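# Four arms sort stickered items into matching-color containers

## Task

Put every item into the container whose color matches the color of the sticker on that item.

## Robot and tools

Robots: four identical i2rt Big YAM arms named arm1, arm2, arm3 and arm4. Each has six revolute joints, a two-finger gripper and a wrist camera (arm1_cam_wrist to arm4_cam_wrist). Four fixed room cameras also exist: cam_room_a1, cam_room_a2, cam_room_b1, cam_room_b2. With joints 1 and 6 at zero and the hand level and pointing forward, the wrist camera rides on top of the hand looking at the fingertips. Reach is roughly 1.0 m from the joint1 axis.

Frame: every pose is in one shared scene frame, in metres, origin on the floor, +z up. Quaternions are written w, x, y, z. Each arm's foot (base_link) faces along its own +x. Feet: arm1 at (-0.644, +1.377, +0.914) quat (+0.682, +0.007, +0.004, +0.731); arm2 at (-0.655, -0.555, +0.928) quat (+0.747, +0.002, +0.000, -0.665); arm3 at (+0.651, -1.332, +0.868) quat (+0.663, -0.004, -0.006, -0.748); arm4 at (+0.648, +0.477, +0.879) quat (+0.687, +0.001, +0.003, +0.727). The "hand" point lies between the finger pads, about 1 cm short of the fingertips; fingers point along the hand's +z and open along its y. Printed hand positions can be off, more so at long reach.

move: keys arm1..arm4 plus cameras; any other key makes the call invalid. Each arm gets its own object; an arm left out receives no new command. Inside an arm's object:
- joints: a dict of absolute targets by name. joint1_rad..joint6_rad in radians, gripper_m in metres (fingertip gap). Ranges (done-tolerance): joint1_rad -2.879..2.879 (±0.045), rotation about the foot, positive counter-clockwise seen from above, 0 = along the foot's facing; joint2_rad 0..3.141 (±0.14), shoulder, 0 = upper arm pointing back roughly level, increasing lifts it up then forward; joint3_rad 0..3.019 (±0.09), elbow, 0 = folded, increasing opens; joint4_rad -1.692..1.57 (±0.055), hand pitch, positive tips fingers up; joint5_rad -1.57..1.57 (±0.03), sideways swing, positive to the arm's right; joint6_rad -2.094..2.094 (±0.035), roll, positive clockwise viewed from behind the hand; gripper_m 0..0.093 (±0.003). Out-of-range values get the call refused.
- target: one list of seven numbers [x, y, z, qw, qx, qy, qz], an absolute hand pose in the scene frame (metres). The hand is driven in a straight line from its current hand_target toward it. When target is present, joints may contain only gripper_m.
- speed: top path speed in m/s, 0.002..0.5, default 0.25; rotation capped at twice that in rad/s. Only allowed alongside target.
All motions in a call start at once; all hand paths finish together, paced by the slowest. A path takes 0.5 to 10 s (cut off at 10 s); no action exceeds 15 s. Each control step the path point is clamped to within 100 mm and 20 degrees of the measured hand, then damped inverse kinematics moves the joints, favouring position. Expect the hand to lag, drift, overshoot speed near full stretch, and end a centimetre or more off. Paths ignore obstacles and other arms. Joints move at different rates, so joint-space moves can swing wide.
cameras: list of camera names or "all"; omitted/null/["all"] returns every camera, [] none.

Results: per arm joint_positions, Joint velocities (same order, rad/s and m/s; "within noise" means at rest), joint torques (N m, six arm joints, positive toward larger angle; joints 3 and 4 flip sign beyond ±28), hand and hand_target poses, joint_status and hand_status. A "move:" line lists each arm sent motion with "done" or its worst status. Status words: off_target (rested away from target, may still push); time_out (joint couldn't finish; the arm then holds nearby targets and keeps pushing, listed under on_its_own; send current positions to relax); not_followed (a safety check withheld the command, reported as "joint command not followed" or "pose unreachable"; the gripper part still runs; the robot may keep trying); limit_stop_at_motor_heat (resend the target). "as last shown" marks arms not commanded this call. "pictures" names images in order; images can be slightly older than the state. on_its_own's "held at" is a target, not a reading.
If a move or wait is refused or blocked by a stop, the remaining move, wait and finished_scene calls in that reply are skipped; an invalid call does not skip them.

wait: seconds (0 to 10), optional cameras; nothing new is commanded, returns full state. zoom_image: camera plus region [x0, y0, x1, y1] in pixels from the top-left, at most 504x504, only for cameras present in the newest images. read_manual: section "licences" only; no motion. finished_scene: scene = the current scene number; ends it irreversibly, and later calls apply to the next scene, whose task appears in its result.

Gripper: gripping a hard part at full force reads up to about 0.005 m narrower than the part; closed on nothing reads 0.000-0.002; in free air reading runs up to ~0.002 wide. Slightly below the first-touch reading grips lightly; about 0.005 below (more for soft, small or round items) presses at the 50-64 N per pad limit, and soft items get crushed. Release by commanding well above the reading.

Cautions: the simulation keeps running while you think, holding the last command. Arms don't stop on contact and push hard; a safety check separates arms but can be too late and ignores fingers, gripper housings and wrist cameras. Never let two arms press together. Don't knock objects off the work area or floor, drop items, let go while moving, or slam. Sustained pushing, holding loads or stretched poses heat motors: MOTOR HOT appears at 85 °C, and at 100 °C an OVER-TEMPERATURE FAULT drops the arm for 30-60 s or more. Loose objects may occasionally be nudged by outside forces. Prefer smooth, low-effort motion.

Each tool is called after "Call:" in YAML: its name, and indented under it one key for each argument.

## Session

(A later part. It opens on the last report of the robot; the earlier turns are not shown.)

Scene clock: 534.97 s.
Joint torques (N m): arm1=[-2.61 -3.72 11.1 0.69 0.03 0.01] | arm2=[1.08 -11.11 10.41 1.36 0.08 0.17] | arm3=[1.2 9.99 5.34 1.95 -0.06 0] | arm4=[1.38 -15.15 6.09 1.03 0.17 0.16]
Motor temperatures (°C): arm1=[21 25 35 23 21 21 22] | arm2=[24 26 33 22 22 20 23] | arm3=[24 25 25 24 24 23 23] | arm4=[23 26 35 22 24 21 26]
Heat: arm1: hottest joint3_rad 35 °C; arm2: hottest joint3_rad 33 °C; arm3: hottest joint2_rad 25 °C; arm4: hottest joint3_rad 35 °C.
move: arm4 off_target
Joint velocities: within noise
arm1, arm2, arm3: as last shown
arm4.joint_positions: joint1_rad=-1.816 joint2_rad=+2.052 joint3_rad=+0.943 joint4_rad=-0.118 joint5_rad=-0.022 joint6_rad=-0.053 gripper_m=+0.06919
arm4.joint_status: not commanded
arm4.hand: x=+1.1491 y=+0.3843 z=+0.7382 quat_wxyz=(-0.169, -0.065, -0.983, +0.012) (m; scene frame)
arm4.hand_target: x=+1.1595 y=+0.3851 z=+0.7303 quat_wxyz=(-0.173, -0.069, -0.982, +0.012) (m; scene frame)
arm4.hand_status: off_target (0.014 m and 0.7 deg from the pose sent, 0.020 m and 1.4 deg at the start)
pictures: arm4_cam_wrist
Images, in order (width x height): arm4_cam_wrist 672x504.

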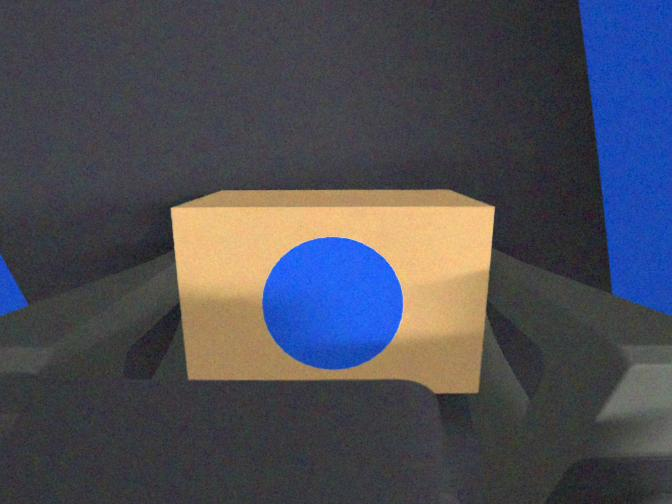

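Contact. Release and raise; retract all arms to folded.

Call:
move:
  arm4: {"target": [1.16, 0.385, 0.723, -0.1732, -0.0687, -0.9824, 0.0121], "speed": 0.06}
  cameras: []

Call:
move:
  arm4: {"joints": {"gripper_m": 0.090}}
  cameras: []

Call:
move:
  arm4: {"target": [1.145, 0.385, 0.90, -0.1732, -0.0687, -0.9824, 0.0121]}
  cameras: ["arm4_cam_wrist", "cam_room_a2", "cam_room_a1"]

Scene clock: 540.27 s.
Joint torques (N m): arm1=[-2.37 -3.55 11.08 0.55 0.02 0.03] | arm2=[1.14 -10.87 10.4 1.39 0.09 0.17] | arm3=[1.38 10.11 5.37 1.99 -0.04 -0.02] | arm4=[1.49 -13.8 5.82 1.11 0.16 0.18]
Motor temperatures (°C): arm1=[21 25 35 23 21 21 22] | arm2=[23 26 33 22 22 20 23] | arm3=[24 25 25 24 24 23 23] | arm4=[23 26 35 22 24 21 26]
Heat: arm1: hottest joint3_rad 35 °C; arm2: hottest joint3_rad 33 °C; arm3: hottest joint2_rad 25 °C; arm4: hottest joint3_rad 35 °C.
move: arm4 off_target
Joint velocities: within noise
arm1.joint_positions: joint1_rad=-2.260 joint2_rad=+0.957 joint3_rad=+0.794 joint4_rad=-1.047 joint5_rad=-0.012 joint6_rad=-0.009 gripper_m=+0.07996
arm1.joint_status: not commanded
arm1.hand: x=-0.3771 y=+1.1904 z=+1.0966 quat_wxyz=(-0.165, -0.295, -0.940, +0.051) (m; scene frame)
arm1.hand_target: x=-0.3800 y=+1.1900 z=+1.0999 quat_wxyz=(-0.166, -0.296, -0.939, +0.052) (m; scene frame)
arm1.hand_status: not commanded
arm2, arm3: as last shown
arm4.joint_positions: joint1_rad=-1.816 joint2_rad=+2.060 joint3_rad=+0.949 joint4_rad=-0.099 joint5_rad=-0.021 joint6_rad=-0.053 gripper_m=+0.06919
arm4.joint_status: not commanded
arm4.hand: x=+1.1548 y=+0.3832 z=+0.7377 quat_wxyz=(-0.177, -0.065, -0.982, +0.013) (m; scene frame)
arm4.hand_target: x=+1.1593 y=+0.3851 z=+0.7234 quat_wxyz=(-0.173, -0.069, -0.982, +0.012) (m; scene frame)
arm4.hand_status: off_target (0.016 m and 0.7 deg from the pose sent, 0.019 m and 0.7 deg at the start)
pictures: none
No camera images: "cameras" was empty.

Scene clock: 540.77 s.
Joint torques (N m): arm1=[-2.43 -2.9 11 0.59 0.02 0.01] | arm2=[1.08 -11.05 10.41 1.4 0.08 0.17] | arm3=[1.32 10.11 5.37 1.94 -0.04 0] | arm4=[1.08 -14.68 5.67 0.91 0.16 0.16]
Motor temperatures (°C): arm1=[21 25 35 23 21 21 22] | arm2=[23 26 33 22 22 20 23] | arm3=[24 25 25 24 24 23 23] | arm4=[23 26 35 22 24 21 26]
Heat: arm1: hottest joint3_rad 35 °C; arm2: hottest joint3_rad 33 °C; arm3: hottest joint2_rad 25 °C; arm4: hottest joint3_rad 35 °C.
move: arm4 done
Joint velocities: within noise
arm1, arm2, arm3: as last shown
arm4.joint_positions: joint1_rad=-1.813 joint2_rad=+2.065 joint3_rad=+0.952 joint4_rad=-0.099 joint5_rad=-0.022 joint6_rad=-0.053 gripper_m=+0.08991
arm4.joint_status: all done
arm4.hand: x=+1.1553 y=+0.3845 z=+0.7360 quat_wxyz=(-0.177, -0.063, -0.982, +0.013) (m; scene frame)
arm4.hand_target: x=+1.1594 y=+0.3852 z=+0.7234 quat_wxyz=(-0.173, -0.069, -0.982, +0.012) (m; scene frame)
arm4.hand_status: not commanded
pictures: none
No camera images: "cameras" was empty.

Scene clock: 542.10 s.
Joint torques (N m): arm1=[-1.9 -3.55 11.15 0.68 0.03 0.03] | arm2=[1.08 -11.16 10.4 1.37 0.08 0.17] | arm3=[1.08 10.17 5.35 1.95 -0.04 -0.01] | arm4=[0.09 -14.56 8.92 0.16 0.06 0.12]
Motor temperatures (°C): arm1=[21 25 35 23 21 21 22] | arm2=[23 26 33 22 22 20 23] | arm3=[24 25 25 24 24 23 23] | arm4=[23 26 35 22 24 21 26]
Heat: arm1: hottest joint3_rad 35 °C; arm2: hottest joint3_rad 33 °C; arm3: hottest joint2_rad 25 °C; arm4: hottest joint3_rad 35 °C.
move: arm4 off_target
Joint velocities: within noise
arm1, arm2, arm3: as last shown
arm4.joint_positions: joint1_rad=-1.813 joint2_rad=+1.670 joint3_rad=+0.943 joint4_rad=-0.505 joint5_rad=-0.021 joint6_rad=-0.053 gripper_m=+0.08992
arm4.joint_status: not commanded
arm4.hand: x=+1.1341 y=+0.3891 z=+0.8921 quat_wxyz=(-0.167, -0.064, -0.984, +0.012) (m; scene frame)
arm4.hand_target: x=+1.1447 y=+0.3851 z=+0.9001 quat_wxyz=(-0.173, -0.069, -0.982, +0.012) (m; scene frame)
arm4.hand_status: off_target (0.014 m and 1.0 deg from the pose sent, 0.164 m and 0.7 deg at the start)
pictures: arm4_cam_wrist, cam_room_a1, cam_room_a2
Images, in order (width x height): arm4_cam_wrist 672x504, cam_room_a1 672x504, cam_room_a2 672x504.

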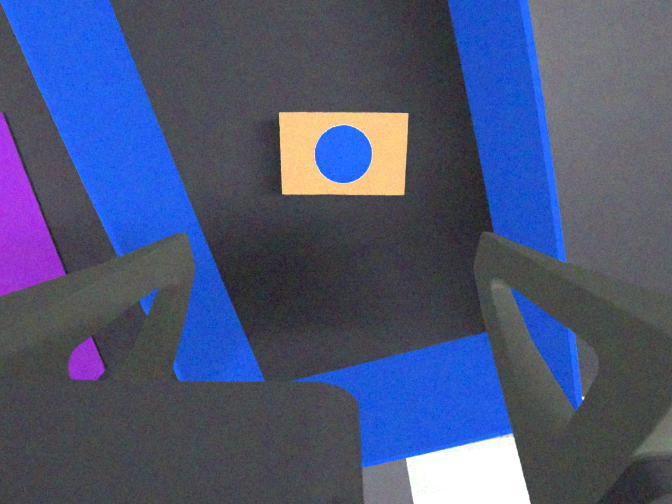

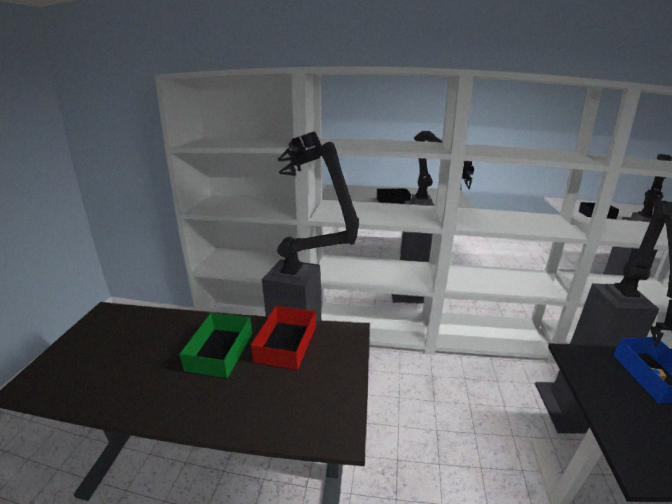

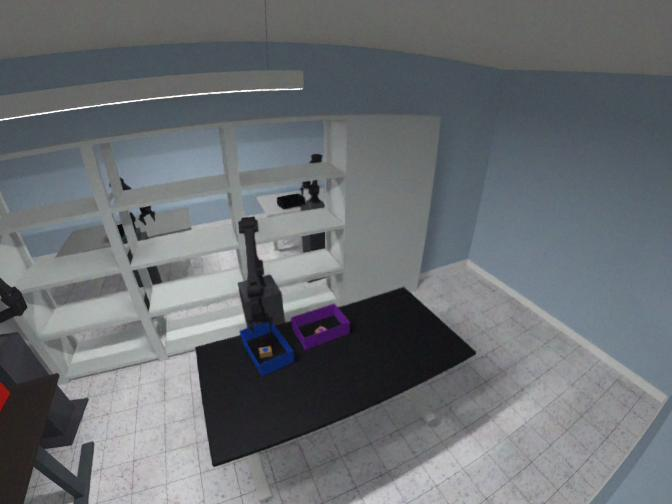

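Call:
finished_scene:
  scene: 1

The scene is finished: the task was done.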